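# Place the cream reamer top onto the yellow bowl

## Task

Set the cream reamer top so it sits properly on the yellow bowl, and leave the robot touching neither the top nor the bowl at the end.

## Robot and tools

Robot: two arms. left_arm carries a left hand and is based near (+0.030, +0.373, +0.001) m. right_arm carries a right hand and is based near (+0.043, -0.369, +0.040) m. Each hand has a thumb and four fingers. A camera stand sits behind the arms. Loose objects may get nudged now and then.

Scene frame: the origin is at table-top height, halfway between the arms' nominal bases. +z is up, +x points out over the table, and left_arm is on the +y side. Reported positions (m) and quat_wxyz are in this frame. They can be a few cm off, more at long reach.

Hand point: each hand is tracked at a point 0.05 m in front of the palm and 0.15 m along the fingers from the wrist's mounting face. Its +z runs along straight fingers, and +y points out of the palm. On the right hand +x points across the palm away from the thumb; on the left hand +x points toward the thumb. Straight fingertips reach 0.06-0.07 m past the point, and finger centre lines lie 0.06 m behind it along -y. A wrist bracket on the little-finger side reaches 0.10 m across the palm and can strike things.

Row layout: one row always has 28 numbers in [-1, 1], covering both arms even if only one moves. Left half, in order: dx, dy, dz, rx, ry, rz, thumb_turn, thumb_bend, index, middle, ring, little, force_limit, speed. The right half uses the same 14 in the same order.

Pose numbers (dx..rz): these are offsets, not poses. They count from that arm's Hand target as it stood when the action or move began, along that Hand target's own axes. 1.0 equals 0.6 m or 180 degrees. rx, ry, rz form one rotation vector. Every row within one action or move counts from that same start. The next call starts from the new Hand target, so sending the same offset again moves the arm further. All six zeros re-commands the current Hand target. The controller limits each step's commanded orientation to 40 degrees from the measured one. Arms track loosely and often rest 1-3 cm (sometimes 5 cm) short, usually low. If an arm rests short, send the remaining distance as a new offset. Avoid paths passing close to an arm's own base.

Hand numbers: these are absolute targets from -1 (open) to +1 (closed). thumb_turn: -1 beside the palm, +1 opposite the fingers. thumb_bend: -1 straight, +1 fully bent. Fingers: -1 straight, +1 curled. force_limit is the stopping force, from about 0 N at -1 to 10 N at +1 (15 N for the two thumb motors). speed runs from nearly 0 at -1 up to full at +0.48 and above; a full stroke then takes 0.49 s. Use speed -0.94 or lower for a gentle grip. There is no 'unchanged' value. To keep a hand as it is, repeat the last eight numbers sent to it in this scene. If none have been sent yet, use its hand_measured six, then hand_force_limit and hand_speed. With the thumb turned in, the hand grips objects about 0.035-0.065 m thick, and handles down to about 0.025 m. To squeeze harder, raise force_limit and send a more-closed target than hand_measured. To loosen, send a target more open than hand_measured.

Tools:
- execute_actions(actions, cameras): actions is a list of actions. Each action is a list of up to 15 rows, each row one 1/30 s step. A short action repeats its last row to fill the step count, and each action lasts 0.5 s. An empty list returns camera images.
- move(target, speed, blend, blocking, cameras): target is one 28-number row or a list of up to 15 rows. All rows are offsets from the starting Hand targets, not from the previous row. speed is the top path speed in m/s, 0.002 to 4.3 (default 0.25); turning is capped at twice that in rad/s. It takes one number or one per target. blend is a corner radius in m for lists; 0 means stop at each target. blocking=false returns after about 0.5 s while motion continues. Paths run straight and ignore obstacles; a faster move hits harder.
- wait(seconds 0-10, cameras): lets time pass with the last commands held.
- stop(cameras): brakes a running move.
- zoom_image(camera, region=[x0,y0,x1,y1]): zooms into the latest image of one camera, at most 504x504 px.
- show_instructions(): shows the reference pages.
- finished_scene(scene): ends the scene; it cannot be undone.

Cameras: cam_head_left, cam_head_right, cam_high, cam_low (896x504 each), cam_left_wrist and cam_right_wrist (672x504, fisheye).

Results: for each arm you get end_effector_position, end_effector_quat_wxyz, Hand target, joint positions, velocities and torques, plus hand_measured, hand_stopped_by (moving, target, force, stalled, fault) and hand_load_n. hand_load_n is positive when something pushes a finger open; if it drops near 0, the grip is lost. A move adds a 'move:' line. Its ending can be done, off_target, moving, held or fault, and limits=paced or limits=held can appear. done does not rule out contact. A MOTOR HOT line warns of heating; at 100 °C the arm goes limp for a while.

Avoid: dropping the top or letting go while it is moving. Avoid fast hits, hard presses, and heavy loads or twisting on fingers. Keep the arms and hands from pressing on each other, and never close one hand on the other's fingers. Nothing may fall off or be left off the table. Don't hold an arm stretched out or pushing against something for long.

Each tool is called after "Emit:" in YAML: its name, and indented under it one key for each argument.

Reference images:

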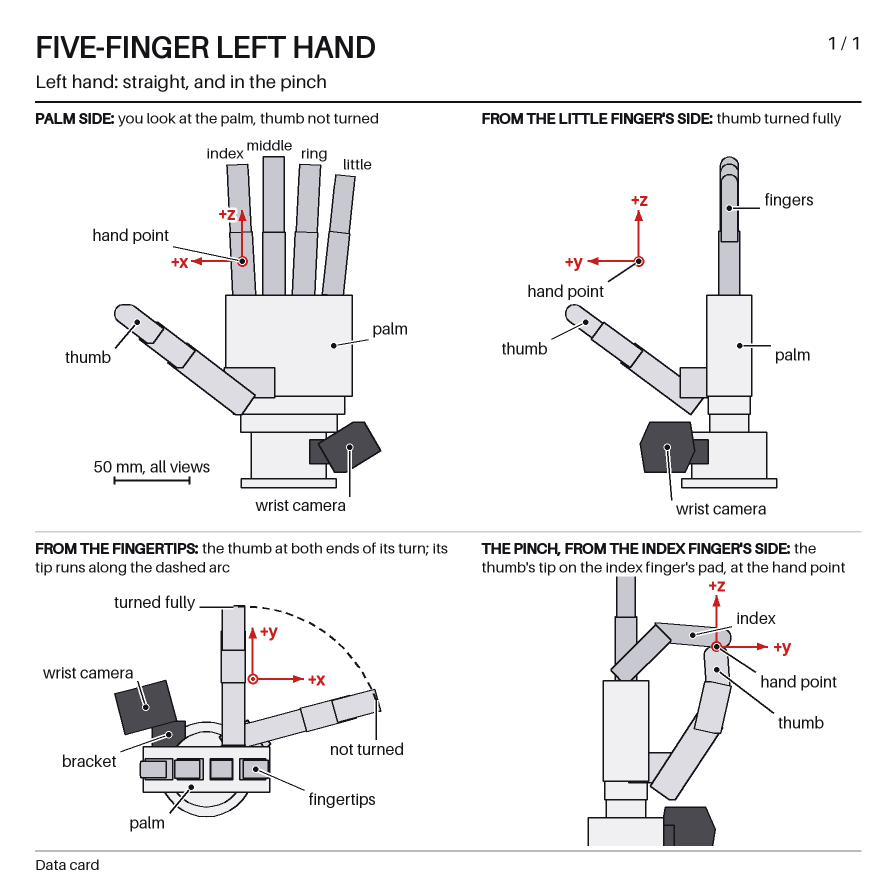

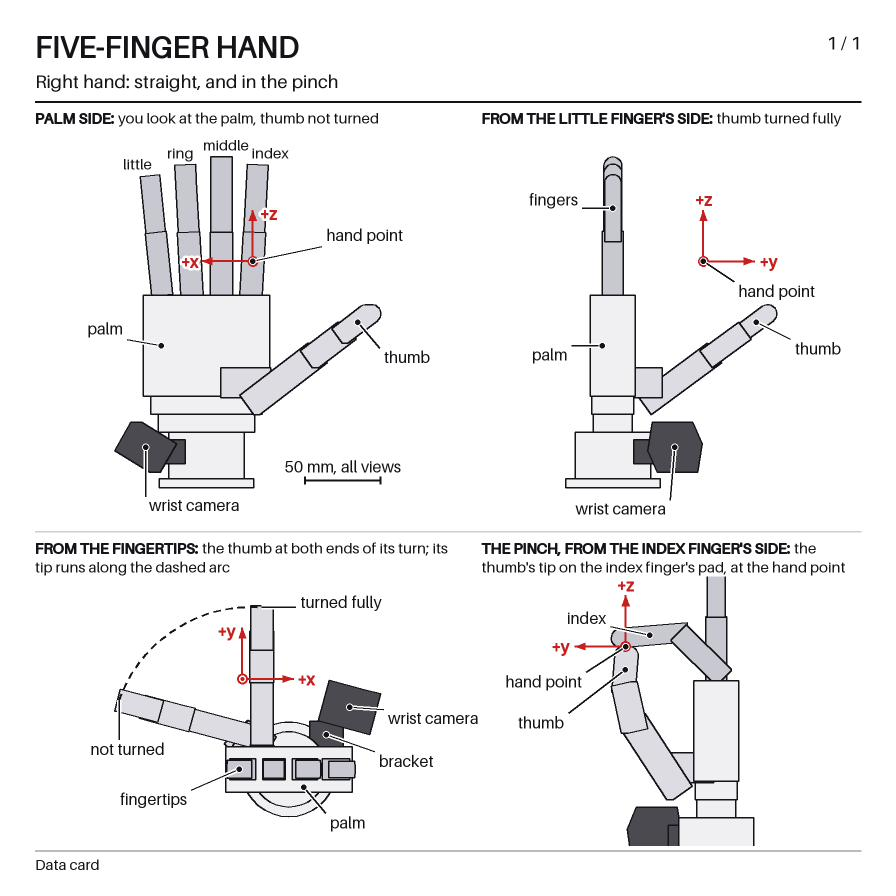

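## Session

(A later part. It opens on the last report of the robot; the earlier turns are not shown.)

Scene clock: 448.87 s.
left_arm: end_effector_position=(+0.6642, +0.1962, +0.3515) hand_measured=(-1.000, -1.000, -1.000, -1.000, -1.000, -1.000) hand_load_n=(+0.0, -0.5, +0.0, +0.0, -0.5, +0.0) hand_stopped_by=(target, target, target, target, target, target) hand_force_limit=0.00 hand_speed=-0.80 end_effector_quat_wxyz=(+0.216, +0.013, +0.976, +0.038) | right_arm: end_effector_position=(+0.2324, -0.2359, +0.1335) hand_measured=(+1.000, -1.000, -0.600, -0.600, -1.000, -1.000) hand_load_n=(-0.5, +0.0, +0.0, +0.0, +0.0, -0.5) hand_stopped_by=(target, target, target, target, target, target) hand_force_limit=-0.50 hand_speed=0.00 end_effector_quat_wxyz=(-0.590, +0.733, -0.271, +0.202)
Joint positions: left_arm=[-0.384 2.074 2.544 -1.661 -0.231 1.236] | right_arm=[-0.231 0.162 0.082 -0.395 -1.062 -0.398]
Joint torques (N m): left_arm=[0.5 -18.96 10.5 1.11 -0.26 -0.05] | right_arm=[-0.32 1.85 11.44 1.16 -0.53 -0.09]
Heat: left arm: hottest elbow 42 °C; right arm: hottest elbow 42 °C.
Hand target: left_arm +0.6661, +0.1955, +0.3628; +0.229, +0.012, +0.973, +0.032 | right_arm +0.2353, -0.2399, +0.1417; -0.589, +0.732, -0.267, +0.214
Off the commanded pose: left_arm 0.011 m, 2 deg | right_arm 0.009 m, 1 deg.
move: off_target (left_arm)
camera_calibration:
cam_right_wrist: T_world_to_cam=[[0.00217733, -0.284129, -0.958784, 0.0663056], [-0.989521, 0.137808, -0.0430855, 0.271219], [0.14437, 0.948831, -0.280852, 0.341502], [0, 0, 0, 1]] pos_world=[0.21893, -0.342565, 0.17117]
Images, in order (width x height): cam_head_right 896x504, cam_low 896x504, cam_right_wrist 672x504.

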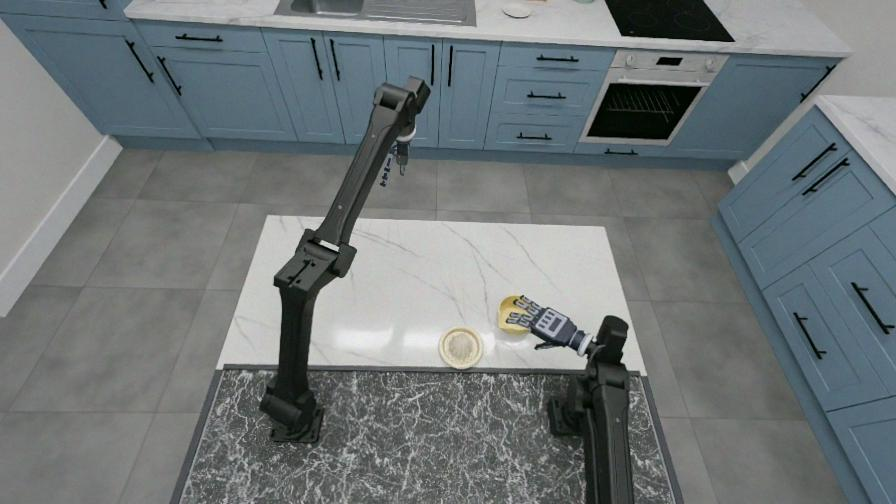

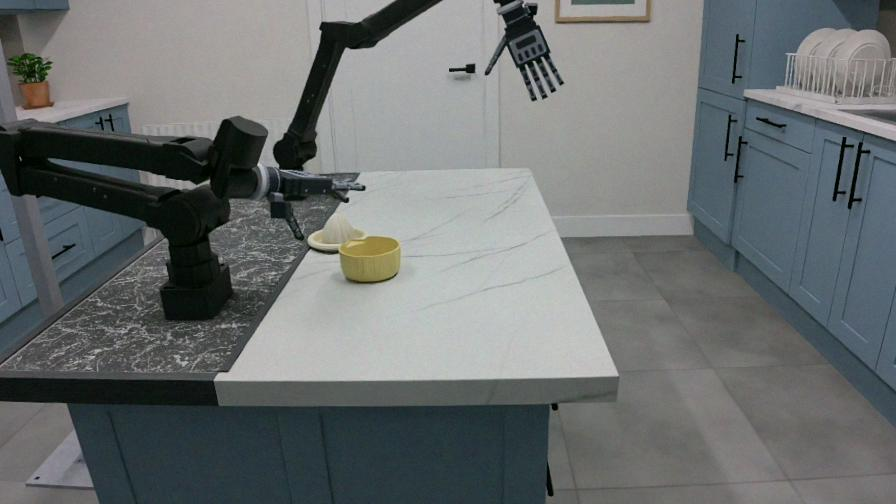

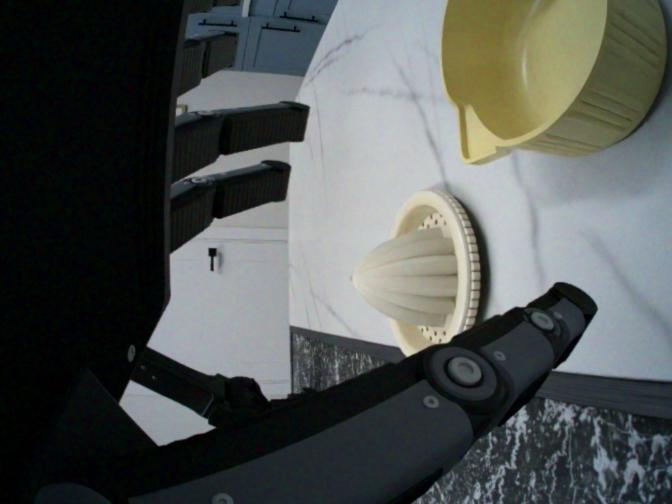

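Emit:
move:
  target: [0,0,0,0,0,0,-1,-1,-1,-1,-1,-1,0,-0.8,-0.1963,-0.065,0.2313,-0.1422,0,0,1,-0.86,-0.19,-0.17,-1,-1,-0.5,0]
  speed: 0.25
  cameras: ["cam_right_wrist"]

Scene clock: 551.90 s.
left_arm: end_effector_position=(+0.6642, +0.1962, +0.3515) hand_measured=(-1.000, -1.000, -1.000, -1.000, -1.000, -1.000) hand_load_n=(+0.0, +0.0, +0.0, +0.0, +0.0, +0.0) hand_stopped_by=(target, target, target, target, target, target) hand_force_limit=0.00 hand_speed=-0.80 end_effector_quat_wxyz=(+0.216, +0.013, +0.976, +0.038) | right_arm: end_effector_position=(+0.2251, -0.0801, +0.1203) hand_measured=(+1.000, -0.860, -0.190, -0.170, -1.000, -1.000) hand_load_n=(+0.0, +0.0, +0.0, +0.0, +0.0, +0.0) hand_stopped_by=(target, target, target, target, target, target) hand_force_limit=-0.50 hand_speed=0.00 end_effector_quat_wxyz=(-0.382, +0.858, -0.312, +0.145)
Joint positions: left_arm=[-0.384 2.074 2.544 -1.661 -0.231 1.236] | right_arm=[0.943 0.879 0.443 -0.295 0.068 0.047]
Joint torques (N m): left_arm=[0.5 -18.96 10.5 1.11 -0.26 -0.05] | right_arm=[1.03 -4.48 14.26 2.32 0.08 0.06]
Heat: left arm: hottest elbow 43 °C; right arm: hottest elbow 48 °C.
Hand target: left_arm +0.6661, +0.1955, +0.3628; +0.229, +0.012, +0.973, +0.032 | right_arm +0.2377, -0.0540, +0.1499; -0.412, +0.844, -0.308, +0.150
Off the commanded pose: left_arm 0.011 m, 2 deg | right_arm 0.042 m, 4 deg.
move: off_target (left_arm, right_arm)
camera_calibration:
cam_right_wrist: T_world_to_cam=[[-0.259613, -0.635078, -0.727514, 0.100942], [-0.96567, 0.177787, 0.189401, 0.211766], [0.00905795, 0.75171, -0.659432, 0.251294], [0, 0, 0, 1]] pos_world=[0.228426, -0.162444, 0.199039]
Images, in order (width x height): cam_right_wrist 672x504.

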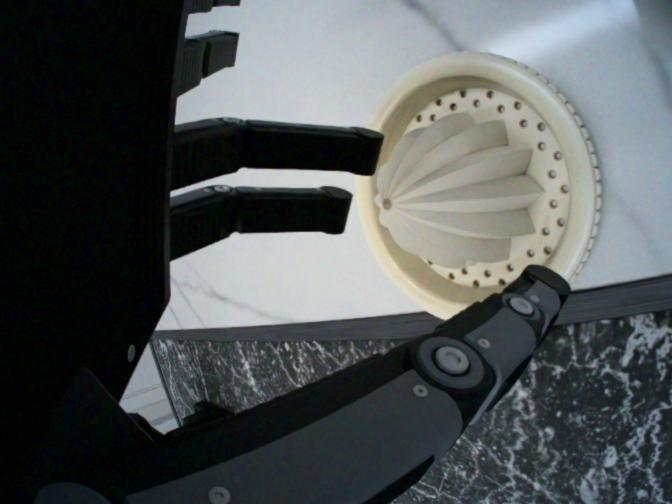

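Emit:
move:
  target: [0,0,0,0,0,0,-1,-1,-1,-1,-1,-1,0,-0.8,0,0.1476,0.1154,0,0,0,1,-0.86,-0.19,-0.17,-1,-1,-0.5,0]
  speed: 0.08
  cameras: ["cam_right_wrist","cam_low"]

Emit:
zoom_image:
  camera: "cam_low"
  region: [285, 150, 405, 290]

Scene clock: 557.13 s.
left_arm: end_effector_position=(+0.6642, +0.1962, +0.3515) hand_measured=(-1.000, -1.000, -1.000, -1.000, -1.000, -1.000) hand_load_n=(+0.0, +0.0, +0.0, +0.0, +0.0, +0.0) hand_stopped_by=(target, target, target, target, target, target) hand_force_limit=0.00 hand_speed=-0.80 end_effector_quat_wxyz=(+0.216, +0.013, +0.976, +0.038) | right_arm: end_effector_position=(+0.2448, -0.0523, +0.0462) hand_measured=(+1.000, -0.860, -0.190, -0.170, -1.000, -1.000) hand_load_n=(+0.0, +3.0, +0.5, +1.5, +0.0, +0.0) hand_stopped_by=(target, target, target, target, target, target) hand_force_limit=-0.50 hand_speed=0.00 end_effector_quat_wxyz=(-0.416, +0.841, -0.309, +0.154)
Joint positions: left_arm=[-0.384 2.074 2.544 -1.661 -0.231 1.236] | right_arm=[0.944 1.203 0.335 0.214 0.069 0.049]
Joint torques (N m): left_arm=[0.5 -18.96 10.48 1.11 -0.26 -0.05] | right_arm=[1.32 -6.53 5.76 2.47 0.07 0.09]
Heat: left arm: hottest elbow 43 °C; right arm: hottest elbow 51 °C.
Hand target: left_arm +0.6661, +0.1955, +0.3628; +0.229, +0.012, +0.973, +0.032 | right_arm +0.2377, -0.0539, +0.0375; -0.412, +0.844, -0.308, +0.150
Off the commanded pose: left_arm 0.011 m, 2 deg | right_arm 0.011 m, 1 deg.
move: off_target (left_arm, right_arm)
camera_calibration:
cam_right_wrist: T_world_to_cam=[[-0.226801, -0.586683, -0.777409, 0.066637], [-0.973183, 0.16801, 0.157124, 0.242697], [0.03843, 0.792197, -0.609054, 0.173915], [0, 0, 0, 1]] pos_world=[0.244619, -0.139455, 0.119594]
Images, in order (width x height): cam_low 896x504, cam_right_wrist 672x504.

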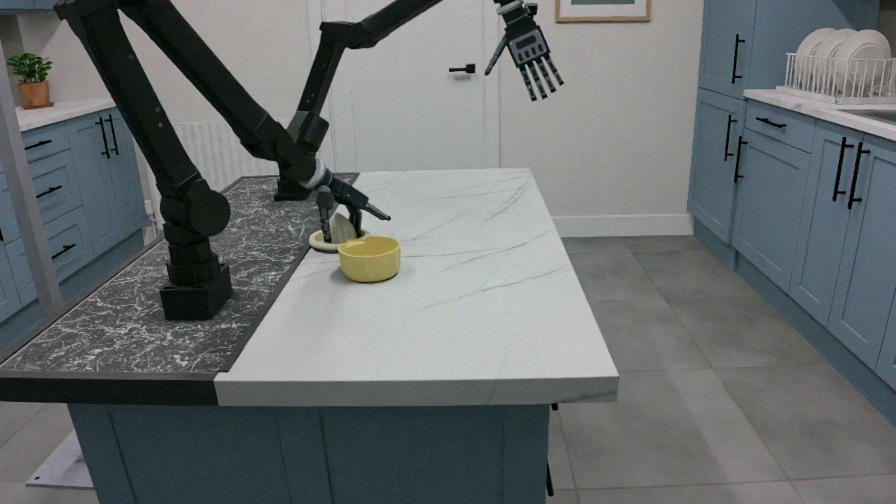

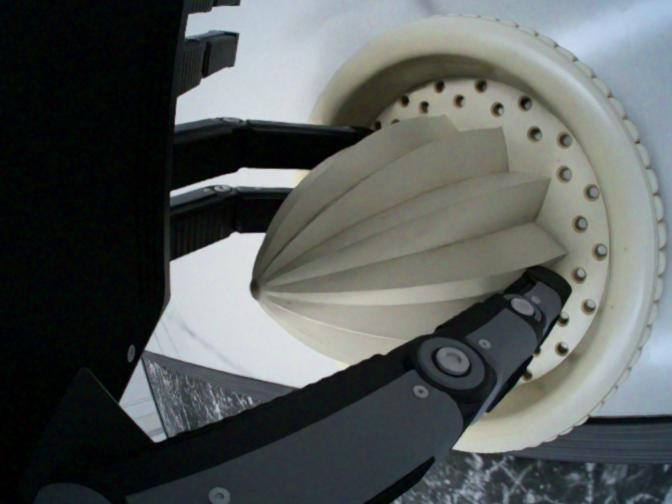

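Scaled by 3.600 from the camera's 896x504 image, which has a finer 1280x720 frame.

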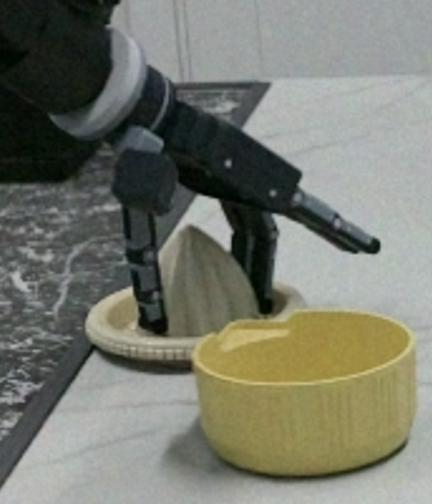

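Emit:
execute_actions:
  actions:
    - [[0,0,0,0,0,0,-1,-1,-1,-1,-1,-1,0,-0.8,0,0,0,0,0,0,1,-0.2,0.2,0.2,-1,-1,0.7,-0.8]]
    - [[0,0,0,0,0,0,-1,-1,-1,-1,-1,-1,0,-0.8,0,0,0,0,0,0,1,-0.2,0.2,0.2,-1,-1,0.7,-0.8]]

Emit:
execute_actions:
  actions:
    - [[0,0,0,0,0,0,-1,-1,-1,-1,-1,-1,0,-0.8,0,-0.0131,-0.0039,0.00675,0,0,1,-0.2,0.2,0.2,-1,-1,0.7,-0.8]]

Scene clock: 560.17 s.
left_arm: end_effector_position=(+0.6642, +0.1962, +0.3515) hand_measured=(-1.000, -1.000, -1.000, -1.000, -1.000, -1.000) hand_load_n=(+0.0, +0.0, +0.0, +0.0, +0.0, +0.0) hand_stopped_by=(target, target, target, target, target, target) hand_force_limit=0.00 hand_speed=-0.80 end_effector_quat_wxyz=(+0.216, +0.013, +0.976, +0.038) | right_arm: end_effector_position=(+0.2451, -0.0519, +0.0463) hand_measured=(+1.000, -0.854, -0.140, -0.138, -1.000, -1.000) hand_load_n=(-0.5, +16.5, +9.0, +5.5, +0.0, +0.0) hand_stopped_by=(target, force, force, force, target, target) hand_force_limit=0.70 hand_speed=-0.80 end_effector_quat_wxyz=(-0.417, +0.841, -0.309, +0.154)
Joint positions: left_arm=[-0.384 2.074 2.544 -1.661 -0.231 1.236] | right_arm=[0.944 1.204 0.335 0.217 0.069 0.05]
Joint torques (N m): left_arm=[0.5 -18.96 10.5 1.11 -0.26 -0.05] | right_arm=[1.61 -6.53 5.97 2.24 0.04 0.13]
Heat: left arm: hottest elbow 43 °C; right arm: hottest elbow 50 °C.
Hand target: left_arm +0.6661, +0.1955, +0.3628; +0.229, +0.012, +0.973, +0.032 | right_arm +0.2376, -0.0539, +0.0375; -0.412, +0.844, -0.308, +0.150
Off the commanded pose: left_arm 0.011 m, 2 deg | right_arm 0.012 m, 1 deg.
Step readings (end_effector_position of left_arm | right_arm):
0: (+0.6642, +0.1962, +0.3515) | (+0.2448, -0.0523, +0.0462)
1: (+0.6642, +0.1962, +0.3515) | (+0.2448, -0.0523, +0.0462)
2: (+0.6642, +0.1962, +0.3515) | (+0.2448, -0.0523, +0.0462)
4: (+0.6642, +0.1962, +0.3515) | (+0.2449, -0.0521, +0.0463)
8: (+0.6642, +0.1962, +0.3515) | (+0.2451, -0.0519, +0.0463)
15: (+0.6642, +0.1962, +0.3515) | (+0.2451, -0.0519, +0.0463)
16: (+0.6642, +0.1962, +0.3515) | (+0.2451, -0.0519, +0.0463)
17: (+0.6642, +0.1962, +0.3515) | (+0.2451, -0.0519, +0.0463)
19: (+0.6642, +0.1962, +0.3515) | (+0.2451, -0.0519, +0.0463)
23: (+0.6642, +0.1962, +0.3515) | (+0.2451, -0.0519, +0.0463)
30: (+0.6642, +0.1962, +0.3515) | (+0.2451, -0.0519, +0.0463)

Scene clock: 560.87 s.
left_arm: end_effector_position=(+0.6642, +0.1962, +0.3515) hand_measured=(-1.000, -1.000, -1.000, -1.000, -1.000, -1.000) hand_load_n=(+0.0, +0.0, +0.0, +0.0, +0.0, +0.0) hand_stopped_by=(target, target, target, target, target, target) hand_force_limit=0.00 hand_speed=-0.80 end_effector_quat_wxyz=(+0.216, +0.013, +0.976, +0.038) | right_arm: end_effector_position=(+0.2450, -0.0519, +0.0463) hand_measured=(+1.000, -0.854, -0.140, -0.138, -1.000, -1.000) hand_load_n=(-0.5, +16.5, +9.0, +5.5, +0.0, +0.0) hand_stopped_by=(target, force, force, force, target, target) hand_force_limit=0.70 hand_speed=-0.80 end_effector_quat_wxyz=(-0.417, +0.841, -0.309, +0.154)
Joint positions: left_arm=[-0.384 2.074 2.544 -1.661 -0.231 1.236] | right_arm=[0.944 1.204 0.335 0.217 0.07 0.05]
Joint velocities: left_arm=[-0.044 0.005 -0.002 -0.007 0.007 -0.066] | right_arm=[within noise]
Joint torques (N m): left_arm=[0.56 -18.96 10.5 1.13 -0.26 -0.05] | right_arm=[1.73 -8.47 5.9 2.43 0.1 0.06]
Heat: left arm: hottest elbow 43 °C; right arm: hottest elbow 50 °C.
Hand target: left_arm +0.6661, +0.1955, +0.3628; +0.229, +0.012, +0.973, +0.032 | right_arm +0.2396, -0.0516, +0.0451; -0.421, +0.840, -0.306, +0.153
Off the commanded pose: left_arm 0.011 m, 2 deg | right_arm 0.006 m, 1 deg.
Step readings (end_effector_position of left_arm | right_arm):
0: (+0.6642, +0.1962, +0.3515) | (+0.2451, -0.0519, +0.0463)
1: (+0.6642, +0.1962, +0.3515) | (+0.2451, -0.0519, +0.0463)
2: (+0.6642, +0.1962, +0.3515) | (+0.2451, -0.0519, +0.0463)
4: (+0.6642, +0.1962, +0.3515) | (+0.2451, -0.0519, +0.0463)
8: (+0.6642, +0.1962, +0.3515) | (+0.2450, -0.0519, +0.0463)
15: (+0.6642, +0.1962, +0.3515) | (+0.2450, -0.0519, +0.0463)

Emit:
execute_actions:
  actions:
    - [[0,0,0,0,0,0,-1,-1,-1,-1,-1,-1,0,-0.8,0,-0.0131,-0.0039,0.00675,0,0,1,-0.2,0.2,0.2,-1,-1,0.7,-0.8]]

Emit:
execute_actions:
  actions:
    - [[0,0,0,0,0,0,-1,-1,-1,-1,-1,-1,0,-0.8,0,-0.0066,-0.002,0.0034,0,0,1,-0.2,0.2,0.2,-1,-1,0.7,-0.8]]

Emit:
execute_actions:
  actions:
    - [[0,0,0,0,0,0,-1,-1,-1,-1,-1,-1,0,-0.8,0,-0.0066,-0.002,0.0034,0,0,1,-0.2,0.2,0.2,-1,-1,0.7,-0.8]]
  cameras: ["cam_low","cam_right_wrist"]

Scene clock: 564.17 s.
left_arm: end_effector_position=(+0.6642, +0.1962, +0.3515) hand_measured=(-1.000, -1.000, -1.000, -1.000, -1.000, -1.000) hand_load_n=(+0.0, +0.0, +0.0, +0.0, +0.0, +0.0) hand_stopped_by=(target, target, target, target, target, target) hand_force_limit=0.00 hand_speed=-0.80 end_effector_quat_wxyz=(+0.216, +0.013, +0.976, +0.038) | right_arm: end_effector_position=(+0.2462, -0.0507, +0.0509) hand_measured=(+1.000, -0.854, -0.140, -0.138, -1.000, -1.000) hand_load_n=(+0.0, +14.5, +7.5, +6.0, +0.0, +0.0) hand_stopped_by=(target, force, force, force, target, target) hand_force_limit=0.70 hand_speed=-0.80 end_effector_quat_wxyz=(-0.422, +0.838, -0.308, +0.157)
Joint positions: left_arm=[-0.384 2.074 2.544 -1.661 -0.231 1.236] | right_arm=[0.944 1.191 0.335 0.217 0.072 0.05]
Joint torques (N m): left_arm=[0.5 -18.96 10.5 1.1 -0.26 -0.05] | right_arm=[1.85 -8.88 5.86 2.35 0.09 0.06]
Heat: left arm: hottest elbow 43 °C; right arm: hottest elbow 49 °C.
Hand target: left_arm +0.6661, +0.1955, +0.3628; +0.229, +0.012, +0.973, +0.032 | right_arm +0.2414, -0.0494, +0.0529; -0.430, +0.836, -0.305, +0.156
Off the commanded pose: left_arm 0.011 m, 2 deg | right_arm 0.005 m, 1 deg.
Step readings (end_effector_position of left_arm | right_arm):
0: (+0.6642, +0.1962, +0.3515) | (+0.2450, -0.0519, +0.0463)
1: (+0.6642, +0.1962, +0.3515) | (+0.2450, -0.0518, +0.0465)
2: (+0.6642, +0.1962, +0.3515) | (+0.2451, -0.0518, +0.0467)
4: (+0.6642, +0.1962, +0.3515) | (+0.2455, -0.0517, +0.0474)
8: (+0.6642, +0.1962, +0.3515) | (+0.2460, -0.0512, +0.0495)
15: (+0.6642, +0.1962, +0.3515) | (+0.2462, -0.0507, +0.0509)

Scene clock: 564.87 s.
left_arm: end_effector_position=(+0.6642, +0.1962, +0.3515) hand_measured=(-1.000, -1.000, -1.000, -1.000, -1.000, -1.000) hand_load_n=(+0.0, +0.0, +0.0, +0.0, +0.0, +0.0) hand_stopped_by=(target, target, target, target, target, target) hand_force_limit=0.00 hand_speed=-0.80 end_effector_quat_wxyz=(+0.216, +0.013, +0.976, +0.038) | right_arm: end_effector_position=(+0.2471, -0.0498, +0.0547) hand_measured=(+1.000, -0.854, -0.140, -0.138, -1.000, -1.000) hand_load_n=(+0.0, +14.5, +7.5, +5.5, +0.0, +0.0) hand_stopped_by=(target, force, force, force, target, target) hand_force_limit=0.70 hand_speed=-0.80 end_effector_quat_wxyz=(-0.426, +0.836, -0.308, +0.159)
Joint positions: left_arm=[-0.384 2.074 2.544 -1.661 -0.231 1.236] | right_arm=[0.944 1.181 0.335 0.217 0.073 0.05]
Joint torques (N m): left_arm=[0.56 -18.96 10.5 1.11 -0.26 -0.05] | right_arm=[1.44 -9.47 6.12 2.39 0.04 0.04]
Heat: left arm: hottest elbow 43 °C; right arm: hottest elbow 49 °C.
Hand target: left_arm +0.6661, +0.1955, +0.3628; +0.229, +0.012, +0.973, +0.032 | right_arm +0.2423, -0.0484, +0.0568; -0.434, +0.833, -0.304, +0.158
Off the commanded pose: left_arm 0.011 m, 2 deg | right_arm 0.006 m, 1 deg.
Step readings (end_effector_position of left_arm | right_arm):
0: (+0.6642, +0.1962, +0.3515) | (+0.2462, -0.0507, +0.0509)
1: (+0.6642, +0.1962, +0.3515) | (+0.2462, -0.0507, +0.0509)
2: (+0.6642, +0.1962, +0.3515) | (+0.2463, -0.0507, +0.0510)
4: (+0.6642, +0.1962, +0.3515) | (+0.2465, -0.0506, +0.0517)
8: (+0.6642, +0.1962, +0.3515) | (+0.2469, -0.0500, +0.0539)
15: (+0.6642, +0.1962, +0.3515) | (+0.2471, -0.0498, +0.0547)

Scene clock: 565.57 s.
left_arm: end_effector_position=(+0.6642, +0.1962, +0.3515) hand_measured=(-1.000, -1.000, -1.000, -1.000, -1.000, -1.000) hand_load_n=(+0.0, +0.0, +0.0, +0.0, +0.0, +0.0) hand_stopped_by=(target, target, target, target, target, target) hand_force_limit=0.00 hand_speed=-0.80 end_effector_quat_wxyz=(+0.216, +0.013, +0.976, +0.038) | right_arm: end_effector_position=(+0.2478, -0.0488, +0.0586) hand_measured=(+1.000, -0.854, -0.140, -0.138, -1.000, -1.000) hand_load_n=(+0.0, +14.5, +7.5, +5.5, +0.0, +0.0) hand_stopped_by=(target, force, force, force, target, target) hand_force_limit=0.70 hand_speed=-0.80 end_effector_quat_wxyz=(-0.431, +0.833, -0.307, +0.160)
Joint positions: left_arm=[-0.384 2.074 2.544 -1.661 -0.231 1.236] | right_arm=[0.945 1.17 0.335 0.217 0.074 0.05]
Joint torques (N m): left_arm=[0.56 -18.96 10.48 1.11 -0.26 -0.05] | right_arm=[1.38 -8.76 6.12 2.41 0.04 0.03]
Heat: left arm: hottest elbow 43 °C; right arm: hottest elbow 49 °C.
Hand target: left_arm +0.6661, +0.1955, +0.3628; +0.229, +0.012, +0.973, +0.032 | right_arm +0.2431, -0.0474, +0.0607; -0.439, +0.831, -0.303, +0.160
Off the commanded pose: left_arm 0.011 m, 2 deg | right_arm 0.005 m, 1 deg.
Step readings (end_effector_position of left_arm | right_arm):
0: (+0.6642, +0.1962, +0.3515) | (+0.2471, -0.0498, +0.0547)
1: (+0.6642, +0.1962, +0.3515) | (+0.2471, -0.0498, +0.0547)
2: (+0.6642, +0.1962, +0.3515) | (+0.2471, -0.0498, +0.0548)
4: (+0.6642, +0.1962, +0.3515) | (+0.2473, -0.0496, +0.0555)
8: (+0.6642, +0.1962, +0.3515) | (+0.2478, -0.0490, +0.0578)
15: (+0.6642, +0.1962, +0.3515) | (+0.2478, -0.0488, +0.0586)
camera_calibration:
cam_right_wrist: T_world_to_cam=[[-0.210595, -0.563668, -0.798704, 0.0773489], [-0.976035, 0.16705, 0.139459, 0.244825], [0.0548151, 0.808933, -0.58534, 0.173889], [0, 0, 0, 1]] pos_world=[0.245715, -0.137964, 0.12942]
Images, in order (width x height): cam_low 896x504, cam_right_wrist 672x504.

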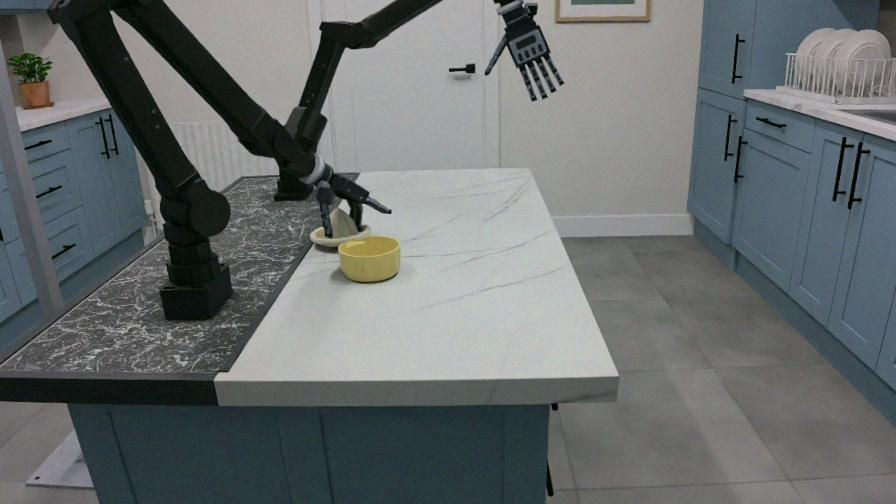

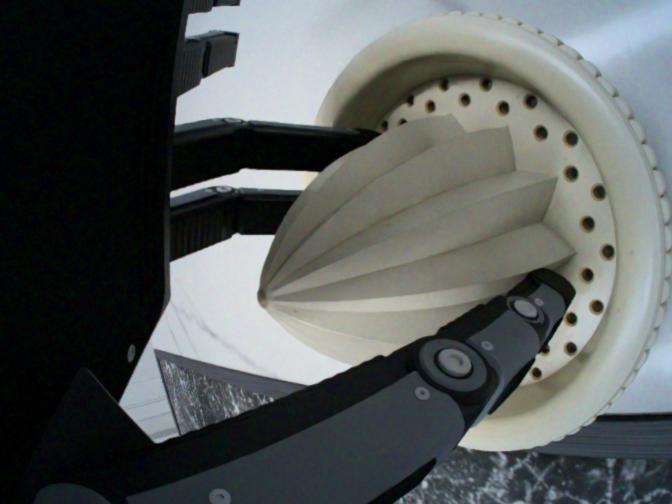

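Emit:
zoom_image:
  camera: "cam_low"
  region: [285, 150, 405, 290]

Emit:
execute_actions:
  actions:
    - [[0,0,0,0,0,0,-1,-1,-1,-1,-1,-1,0,-0.8,0,-0.0066,-0.002,0.0034,0,0,1,-0.2,0.2,0.2,-1,-1,0.7,-0.8]]

Scaled by 3.600 from the camera's 896x504 image, which has a finer 1280x720 frame.

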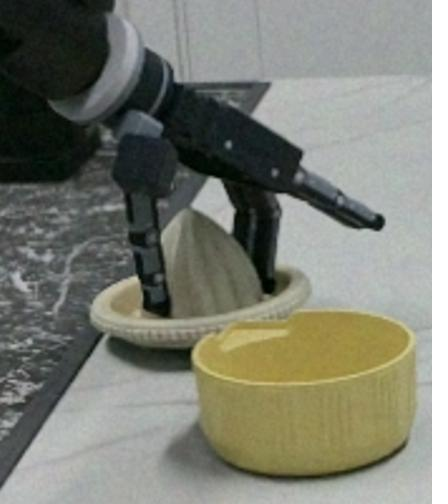

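Scene clock: 569.17 s.
left_arm: end_effector_position=(+0.6642, +0.1962, +0.3515) hand_measured=(-1.000, -1.000, -1.000, -1.000, -1.000, -1.000) hand_load_n=(+0.0, +0.0, +0.0, +0.0, +0.0, +0.0) hand_stopped_by=(target, target, target, target, target, target) hand_force_limit=0.00 hand_speed=-0.80 end_effector_quat_wxyz=(+0.216, +0.013, +0.976, +0.038) | right_arm: end_effector_position=(+0.2486, -0.0478, +0.0626) hand_measured=(+1.000, -0.854, -0.140, -0.138, -1.000, -1.000) hand_load_n=(+0.0, +14.5, +7.5, +6.0, +0.0, +0.0) hand_stopped_by=(target, force, force, force, target, target) hand_force_limit=0.70 hand_speed=-0.80 end_effector_quat_wxyz=(-0.436, +0.831, -0.307, +0.162)
Joint positions: left_arm=[-0.384 2.074 2.544 -1.661 -0.231 1.236] | right_arm=[0.945 1.159 0.335 0.217 0.074 0.05]
Joint torques (N m): left_arm=[0.5 -18.96 10.48 1.13 -0.26 -0.05] | right_arm=[1.55 -8.82 6.24 2.25 0.11 0.04]
Heat: left arm: hottest elbow 43 °C; right arm: hottest elbow 48 °C.
Hand target: left_arm +0.6661, +0.1955, +0.3628; +0.229, +0.012, +0.973, +0.032 | right_arm +0.2439, -0.0464, +0.0647; -0.443, +0.829, -0.302, +0.161
Off the commanded pose: left_arm 0.011 m, 2 deg | right_arm 0.005 m, 1 deg.
Step readings (end_effector_position of left_arm | right_arm):
0: (+0.6642, +0.1962, +0.3515) | (+0.2478, -0.0488, +0.0586)
1: (+0.6642, +0.1962, +0.3515) | (+0.2478, -0.0488, +0.0586)
2: (+0.6642, +0.1962, +0.3515) | (+0.2479, -0.0488, +0.0587)
4: (+0.6642, +0.1962, +0.3515) | (+0.2481, -0.0486, +0.0594)
8: (+0.6642, +0.1962, +0.3515) | (+0.2484, -0.0481, +0.0616)
15: (+0.6642, +0.1962, +0.3515) | (+0.2486, -0.0478, +0.0626)

Emit:
move:
  target: [0,0,0,0,0,0,-1,-1,-1,-1,-1,-1,0,-0.8,0,-0.0925,-0.0417,0,0,0,1,-0.2,0.2,0.2,-1,-1,0.7,-0.8]
  speed: 0.03
  cameras: ["cam_low","cam_right_wrist","cam_head_right"]

Emit:
zoom_image:
  camera: "cam_low"
  region: [285, 130, 425, 290]

Scene clock: 577.17 s.
left_arm: end_effector_position=(+0.6642, +0.1962, +0.3515) hand_measured=(-1.000, -1.000, -1.000, -1.000, -1.000, -1.000) hand_load_n=(+0.0, +0.0, +0.0, +0.0, +0.0, +0.0) hand_stopped_by=(target, target, target, target, target, target) hand_force_limit=0.00 hand_speed=-0.80 end_effector_quat_wxyz=(+0.216, +0.013, +0.976, +0.038) | right_arm: end_effector_position=(+0.2379, -0.0630, +0.0907) hand_measured=(+1.000, -0.854, -0.140, -0.138, -1.000, -1.000) hand_load_n=(+0.0, +14.5, +7.5, +6.0, +0.0, +0.0) hand_stopped_by=(target, force, force, force, target, target) hand_force_limit=0.70 hand_speed=-0.80 end_effector_quat_wxyz=(-0.414, +0.842, -0.310, +0.156)
Joint positions: left_arm=[-0.384 2.074 2.544 -1.661 -0.231 1.236] | right_arm=[0.945 1 0.374 -0.031 0.075 0.05]
Joint torques (N m): left_arm=[0.44 -18.96 10.48 1.11 -0.26 -0.05] | right_arm=[0.91 -7.88 13.45 1.35 -0.05 -0.02]
Heat: left arm: hottest elbow 43 °C; right arm: hottest elbow 48 °C.
Hand target: left_arm +0.6661, +0.1955, +0.3628; +0.229, +0.012, +0.973, +0.032 | right_arm +0.2504, -0.0388, +0.1247; -0.443, +0.829, -0.302, +0.161
Off the commanded pose: left_arm 0.011 m, 2 deg | right_arm 0.044 m, 4 deg.
move: off_target (left_arm, right_arm)
camera_calibration:
cam_right_wrist: T_world_to_cam=[[-0.228945, -0.589473, -0.774665, 0.0934458], [-0.972549, 0.172539, 0.156136, 0.231075], [0.0416219, 0.789146, -0.612794, 0.209178], [0, 0, 0, 1]] pos_world=[0.23742, -0.149857, 0.164493]
Images, in order (width x height): cam_head_right 896x504, cam_low 896x504, cam_right_wrist 672x504.

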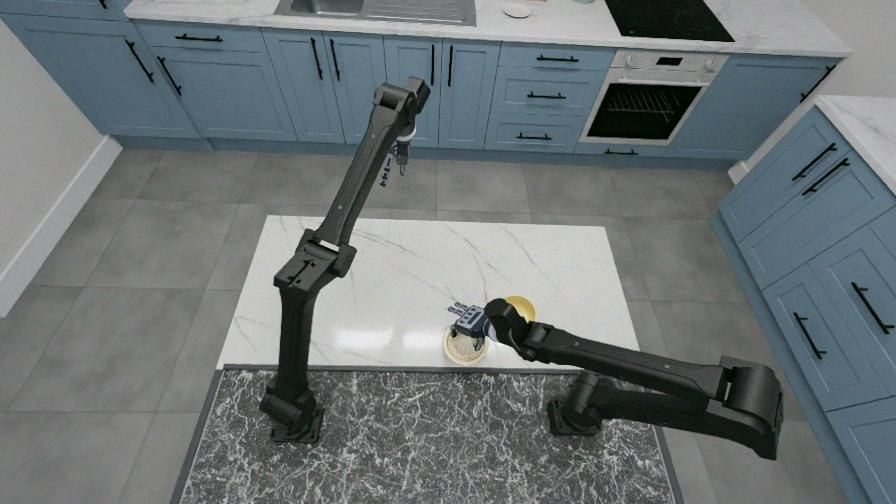

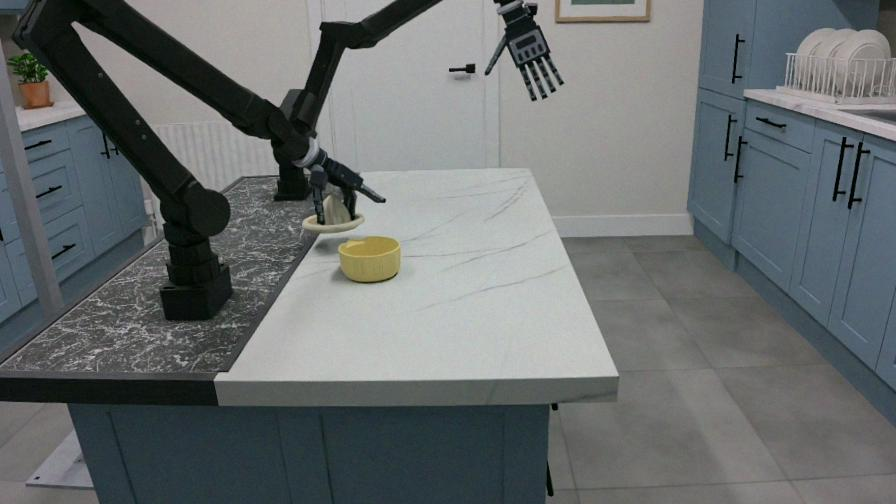

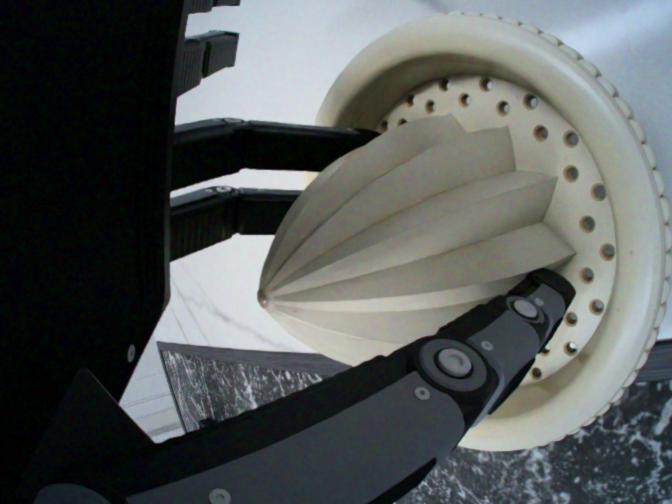

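Scaled by 3.150 from the camera's 896x504 image, which has a finer 1280x720 frame.

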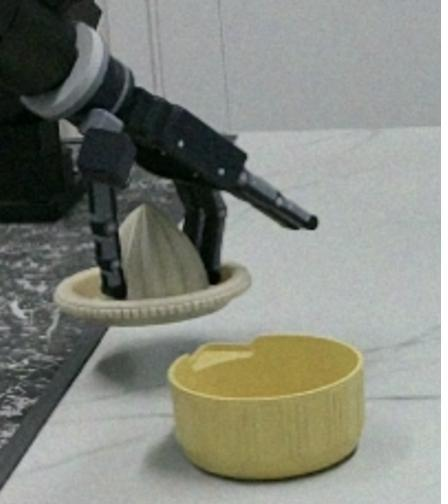

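Emit:
move:
  target:
    - [0,0,0,0,0,0,-1,-1,-1,-1,-1,-1,0,-0.8,0,-0.0555,-0.037,0,0,0,1,-0.2,0.2,0.2,-1,-1,0.7,-0.8]
    - [0,0,0,0,0,0,-1,-1,-1,-1,-1,-1,0,-0.8,0.36,-0.0127,-0.1012,0,0.1507,0.1005,1,-0.2,0.2,0.2,-1,-1,0.7,-0.8]
  speed: [0.03,0.08]
  blend: [0.01,0]
  cameras: ["cam_low","cam_right_wrist","cam_head_right","cam_high","cam_head_left"]

Emit:
zoom_image:
  camera: "cam_low"
  region: [300, 130, 440, 290]

Emit:
zoom_image:
  camera: "cam_head_right"
  region: [440, 260, 600, 380]

Scene clock: 600.20 s.
left_arm: end_effector_position=(+0.6642, +0.1962, +0.3515) hand_measured=(-1.000, -1.000, -1.000, -1.000, -1.000, -1.000) hand_load_n=(+0.0, +0.0, +0.0, +0.0, +0.0, +0.0) hand_stopped_by=(target, target, target, target, target, target) hand_force_limit=0.00 hand_speed=-0.80 end_effector_quat_wxyz=(+0.216, +0.013, +0.976, +0.038) | right_arm: end_effector_position=(+0.3648, -0.2167, +0.1391) hand_measured=(+1.000, -0.854, -0.140, -0.138, -1.000, -1.000) hand_load_n=(+0.0, +14.5, +7.5, +6.0, +0.0, +0.0) hand_stopped_by=(target, force, force, force, target, target) hand_force_limit=0.70 hand_speed=-0.80 end_effector_quat_wxyz=(-0.362, +0.722, -0.528, +0.264)
Joint positions: left_arm=[-0.384 2.074 2.544 -1.661 -0.231 1.236] | right_arm=[0.374 0.855 0.443 -0.231 0.058 0.044]
Joint torques (N m): left_arm=[0.44 -18.96 10.5 1.11 -0.26 -0.05] | right_arm=[-0.73 -4.48 13.44 2.06 -0.16 -0.1]
Heat: left arm: hottest elbow 43 °C; right arm: hottest elbow 51 °C.
Hand target: left_arm +0.6661, +0.1955, +0.3628; +0.229, +0.012, +0.973, +0.032 | right_arm +0.3860, -0.2132, +0.1646; -0.380, +0.711, -0.522, +0.279
Off the commanded pose: left_arm 0.011 m, 2 deg | right_arm 0.033 m, 3 deg.
move: off_target (left_arm, right_arm)
camera_calibration:
cam_right_wrist: T_world_to_cam=[[-0.496224, -0.372885, -0.78404, 0.215142], [-0.738014, 0.656808, 0.154719, 0.392993], [0.457271, 0.655408, -0.601118, 0.172551], [0, 0, 0, 1]] pos_world=[0.31789, -0.290989, 0.2116]
Images, in order (width x height): cam_head_left 896x504, cam_head_right 896x504, cam_high 896x504, cam_low 896x504, cam_right_wrist 672x504.

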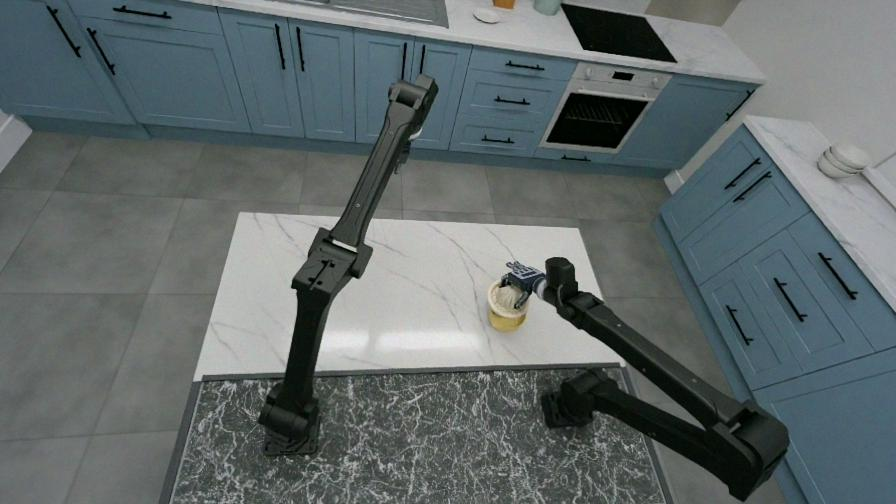

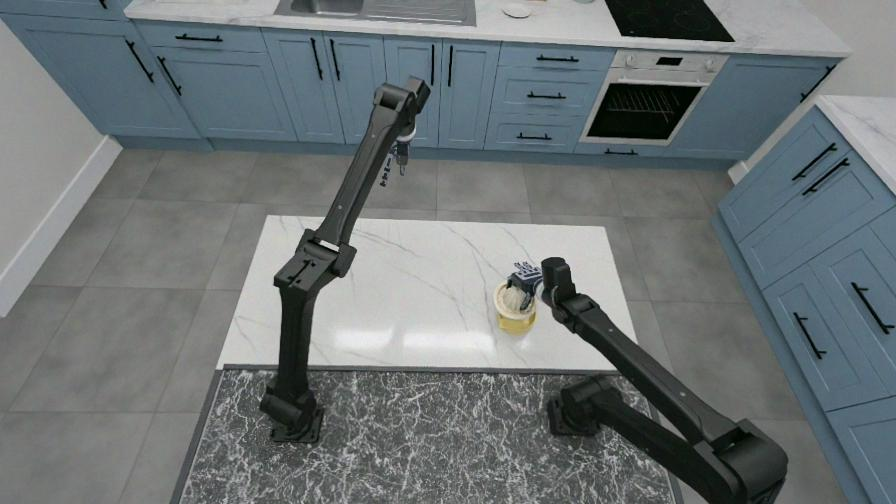

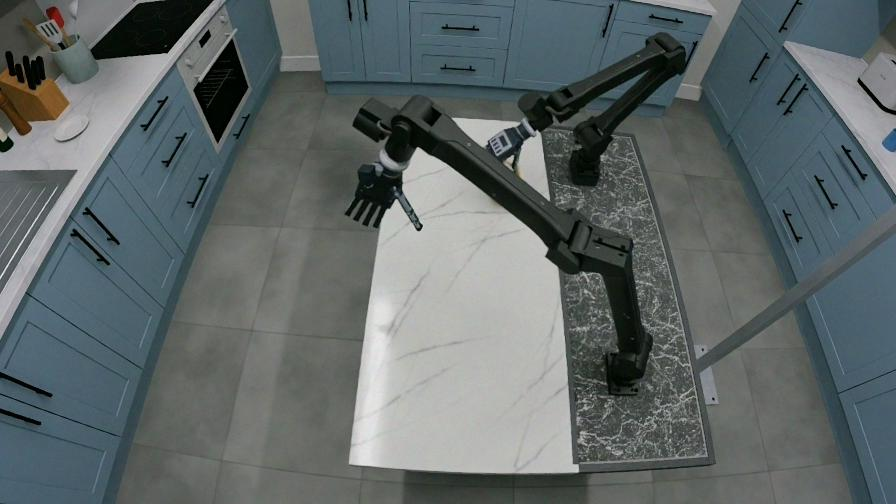

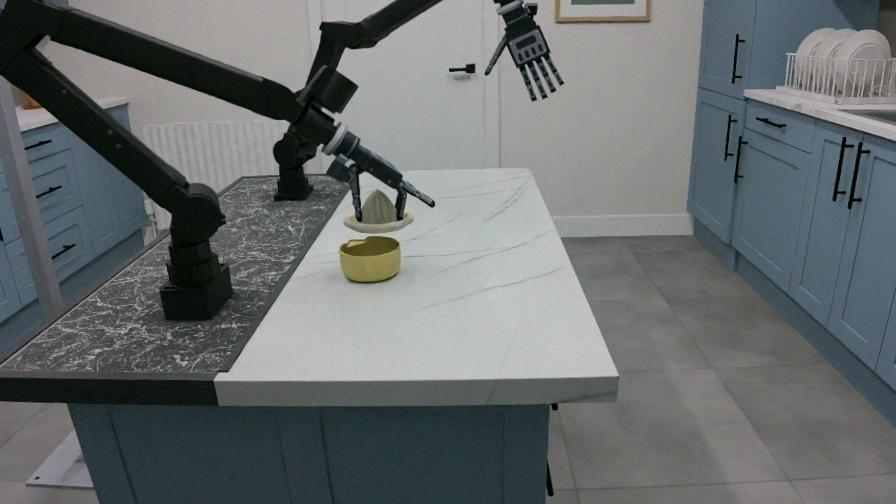

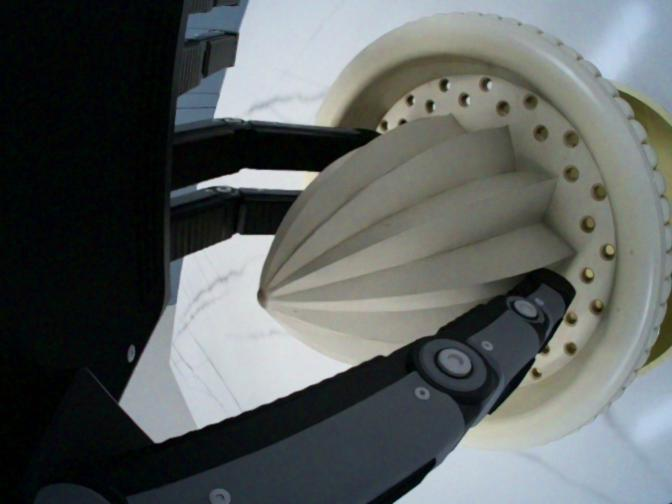

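Scaled by 3.150 from the camera's 896x504 image, which has a finer 1280x720 frame.

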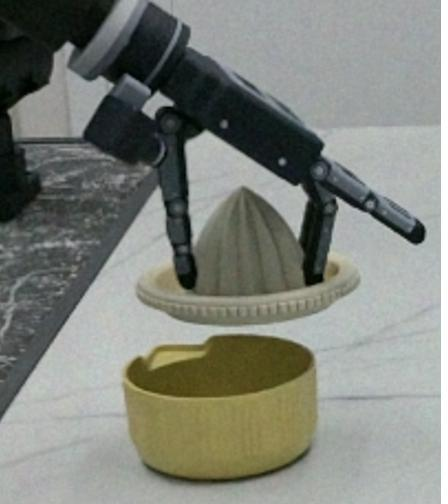

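Scaled by 3.150 from the camera's 896x504 image, which has a finer 1280x720 frame.

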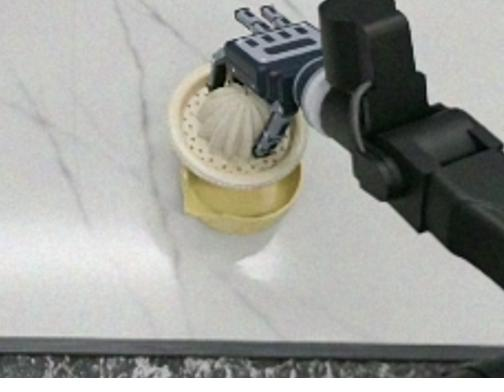

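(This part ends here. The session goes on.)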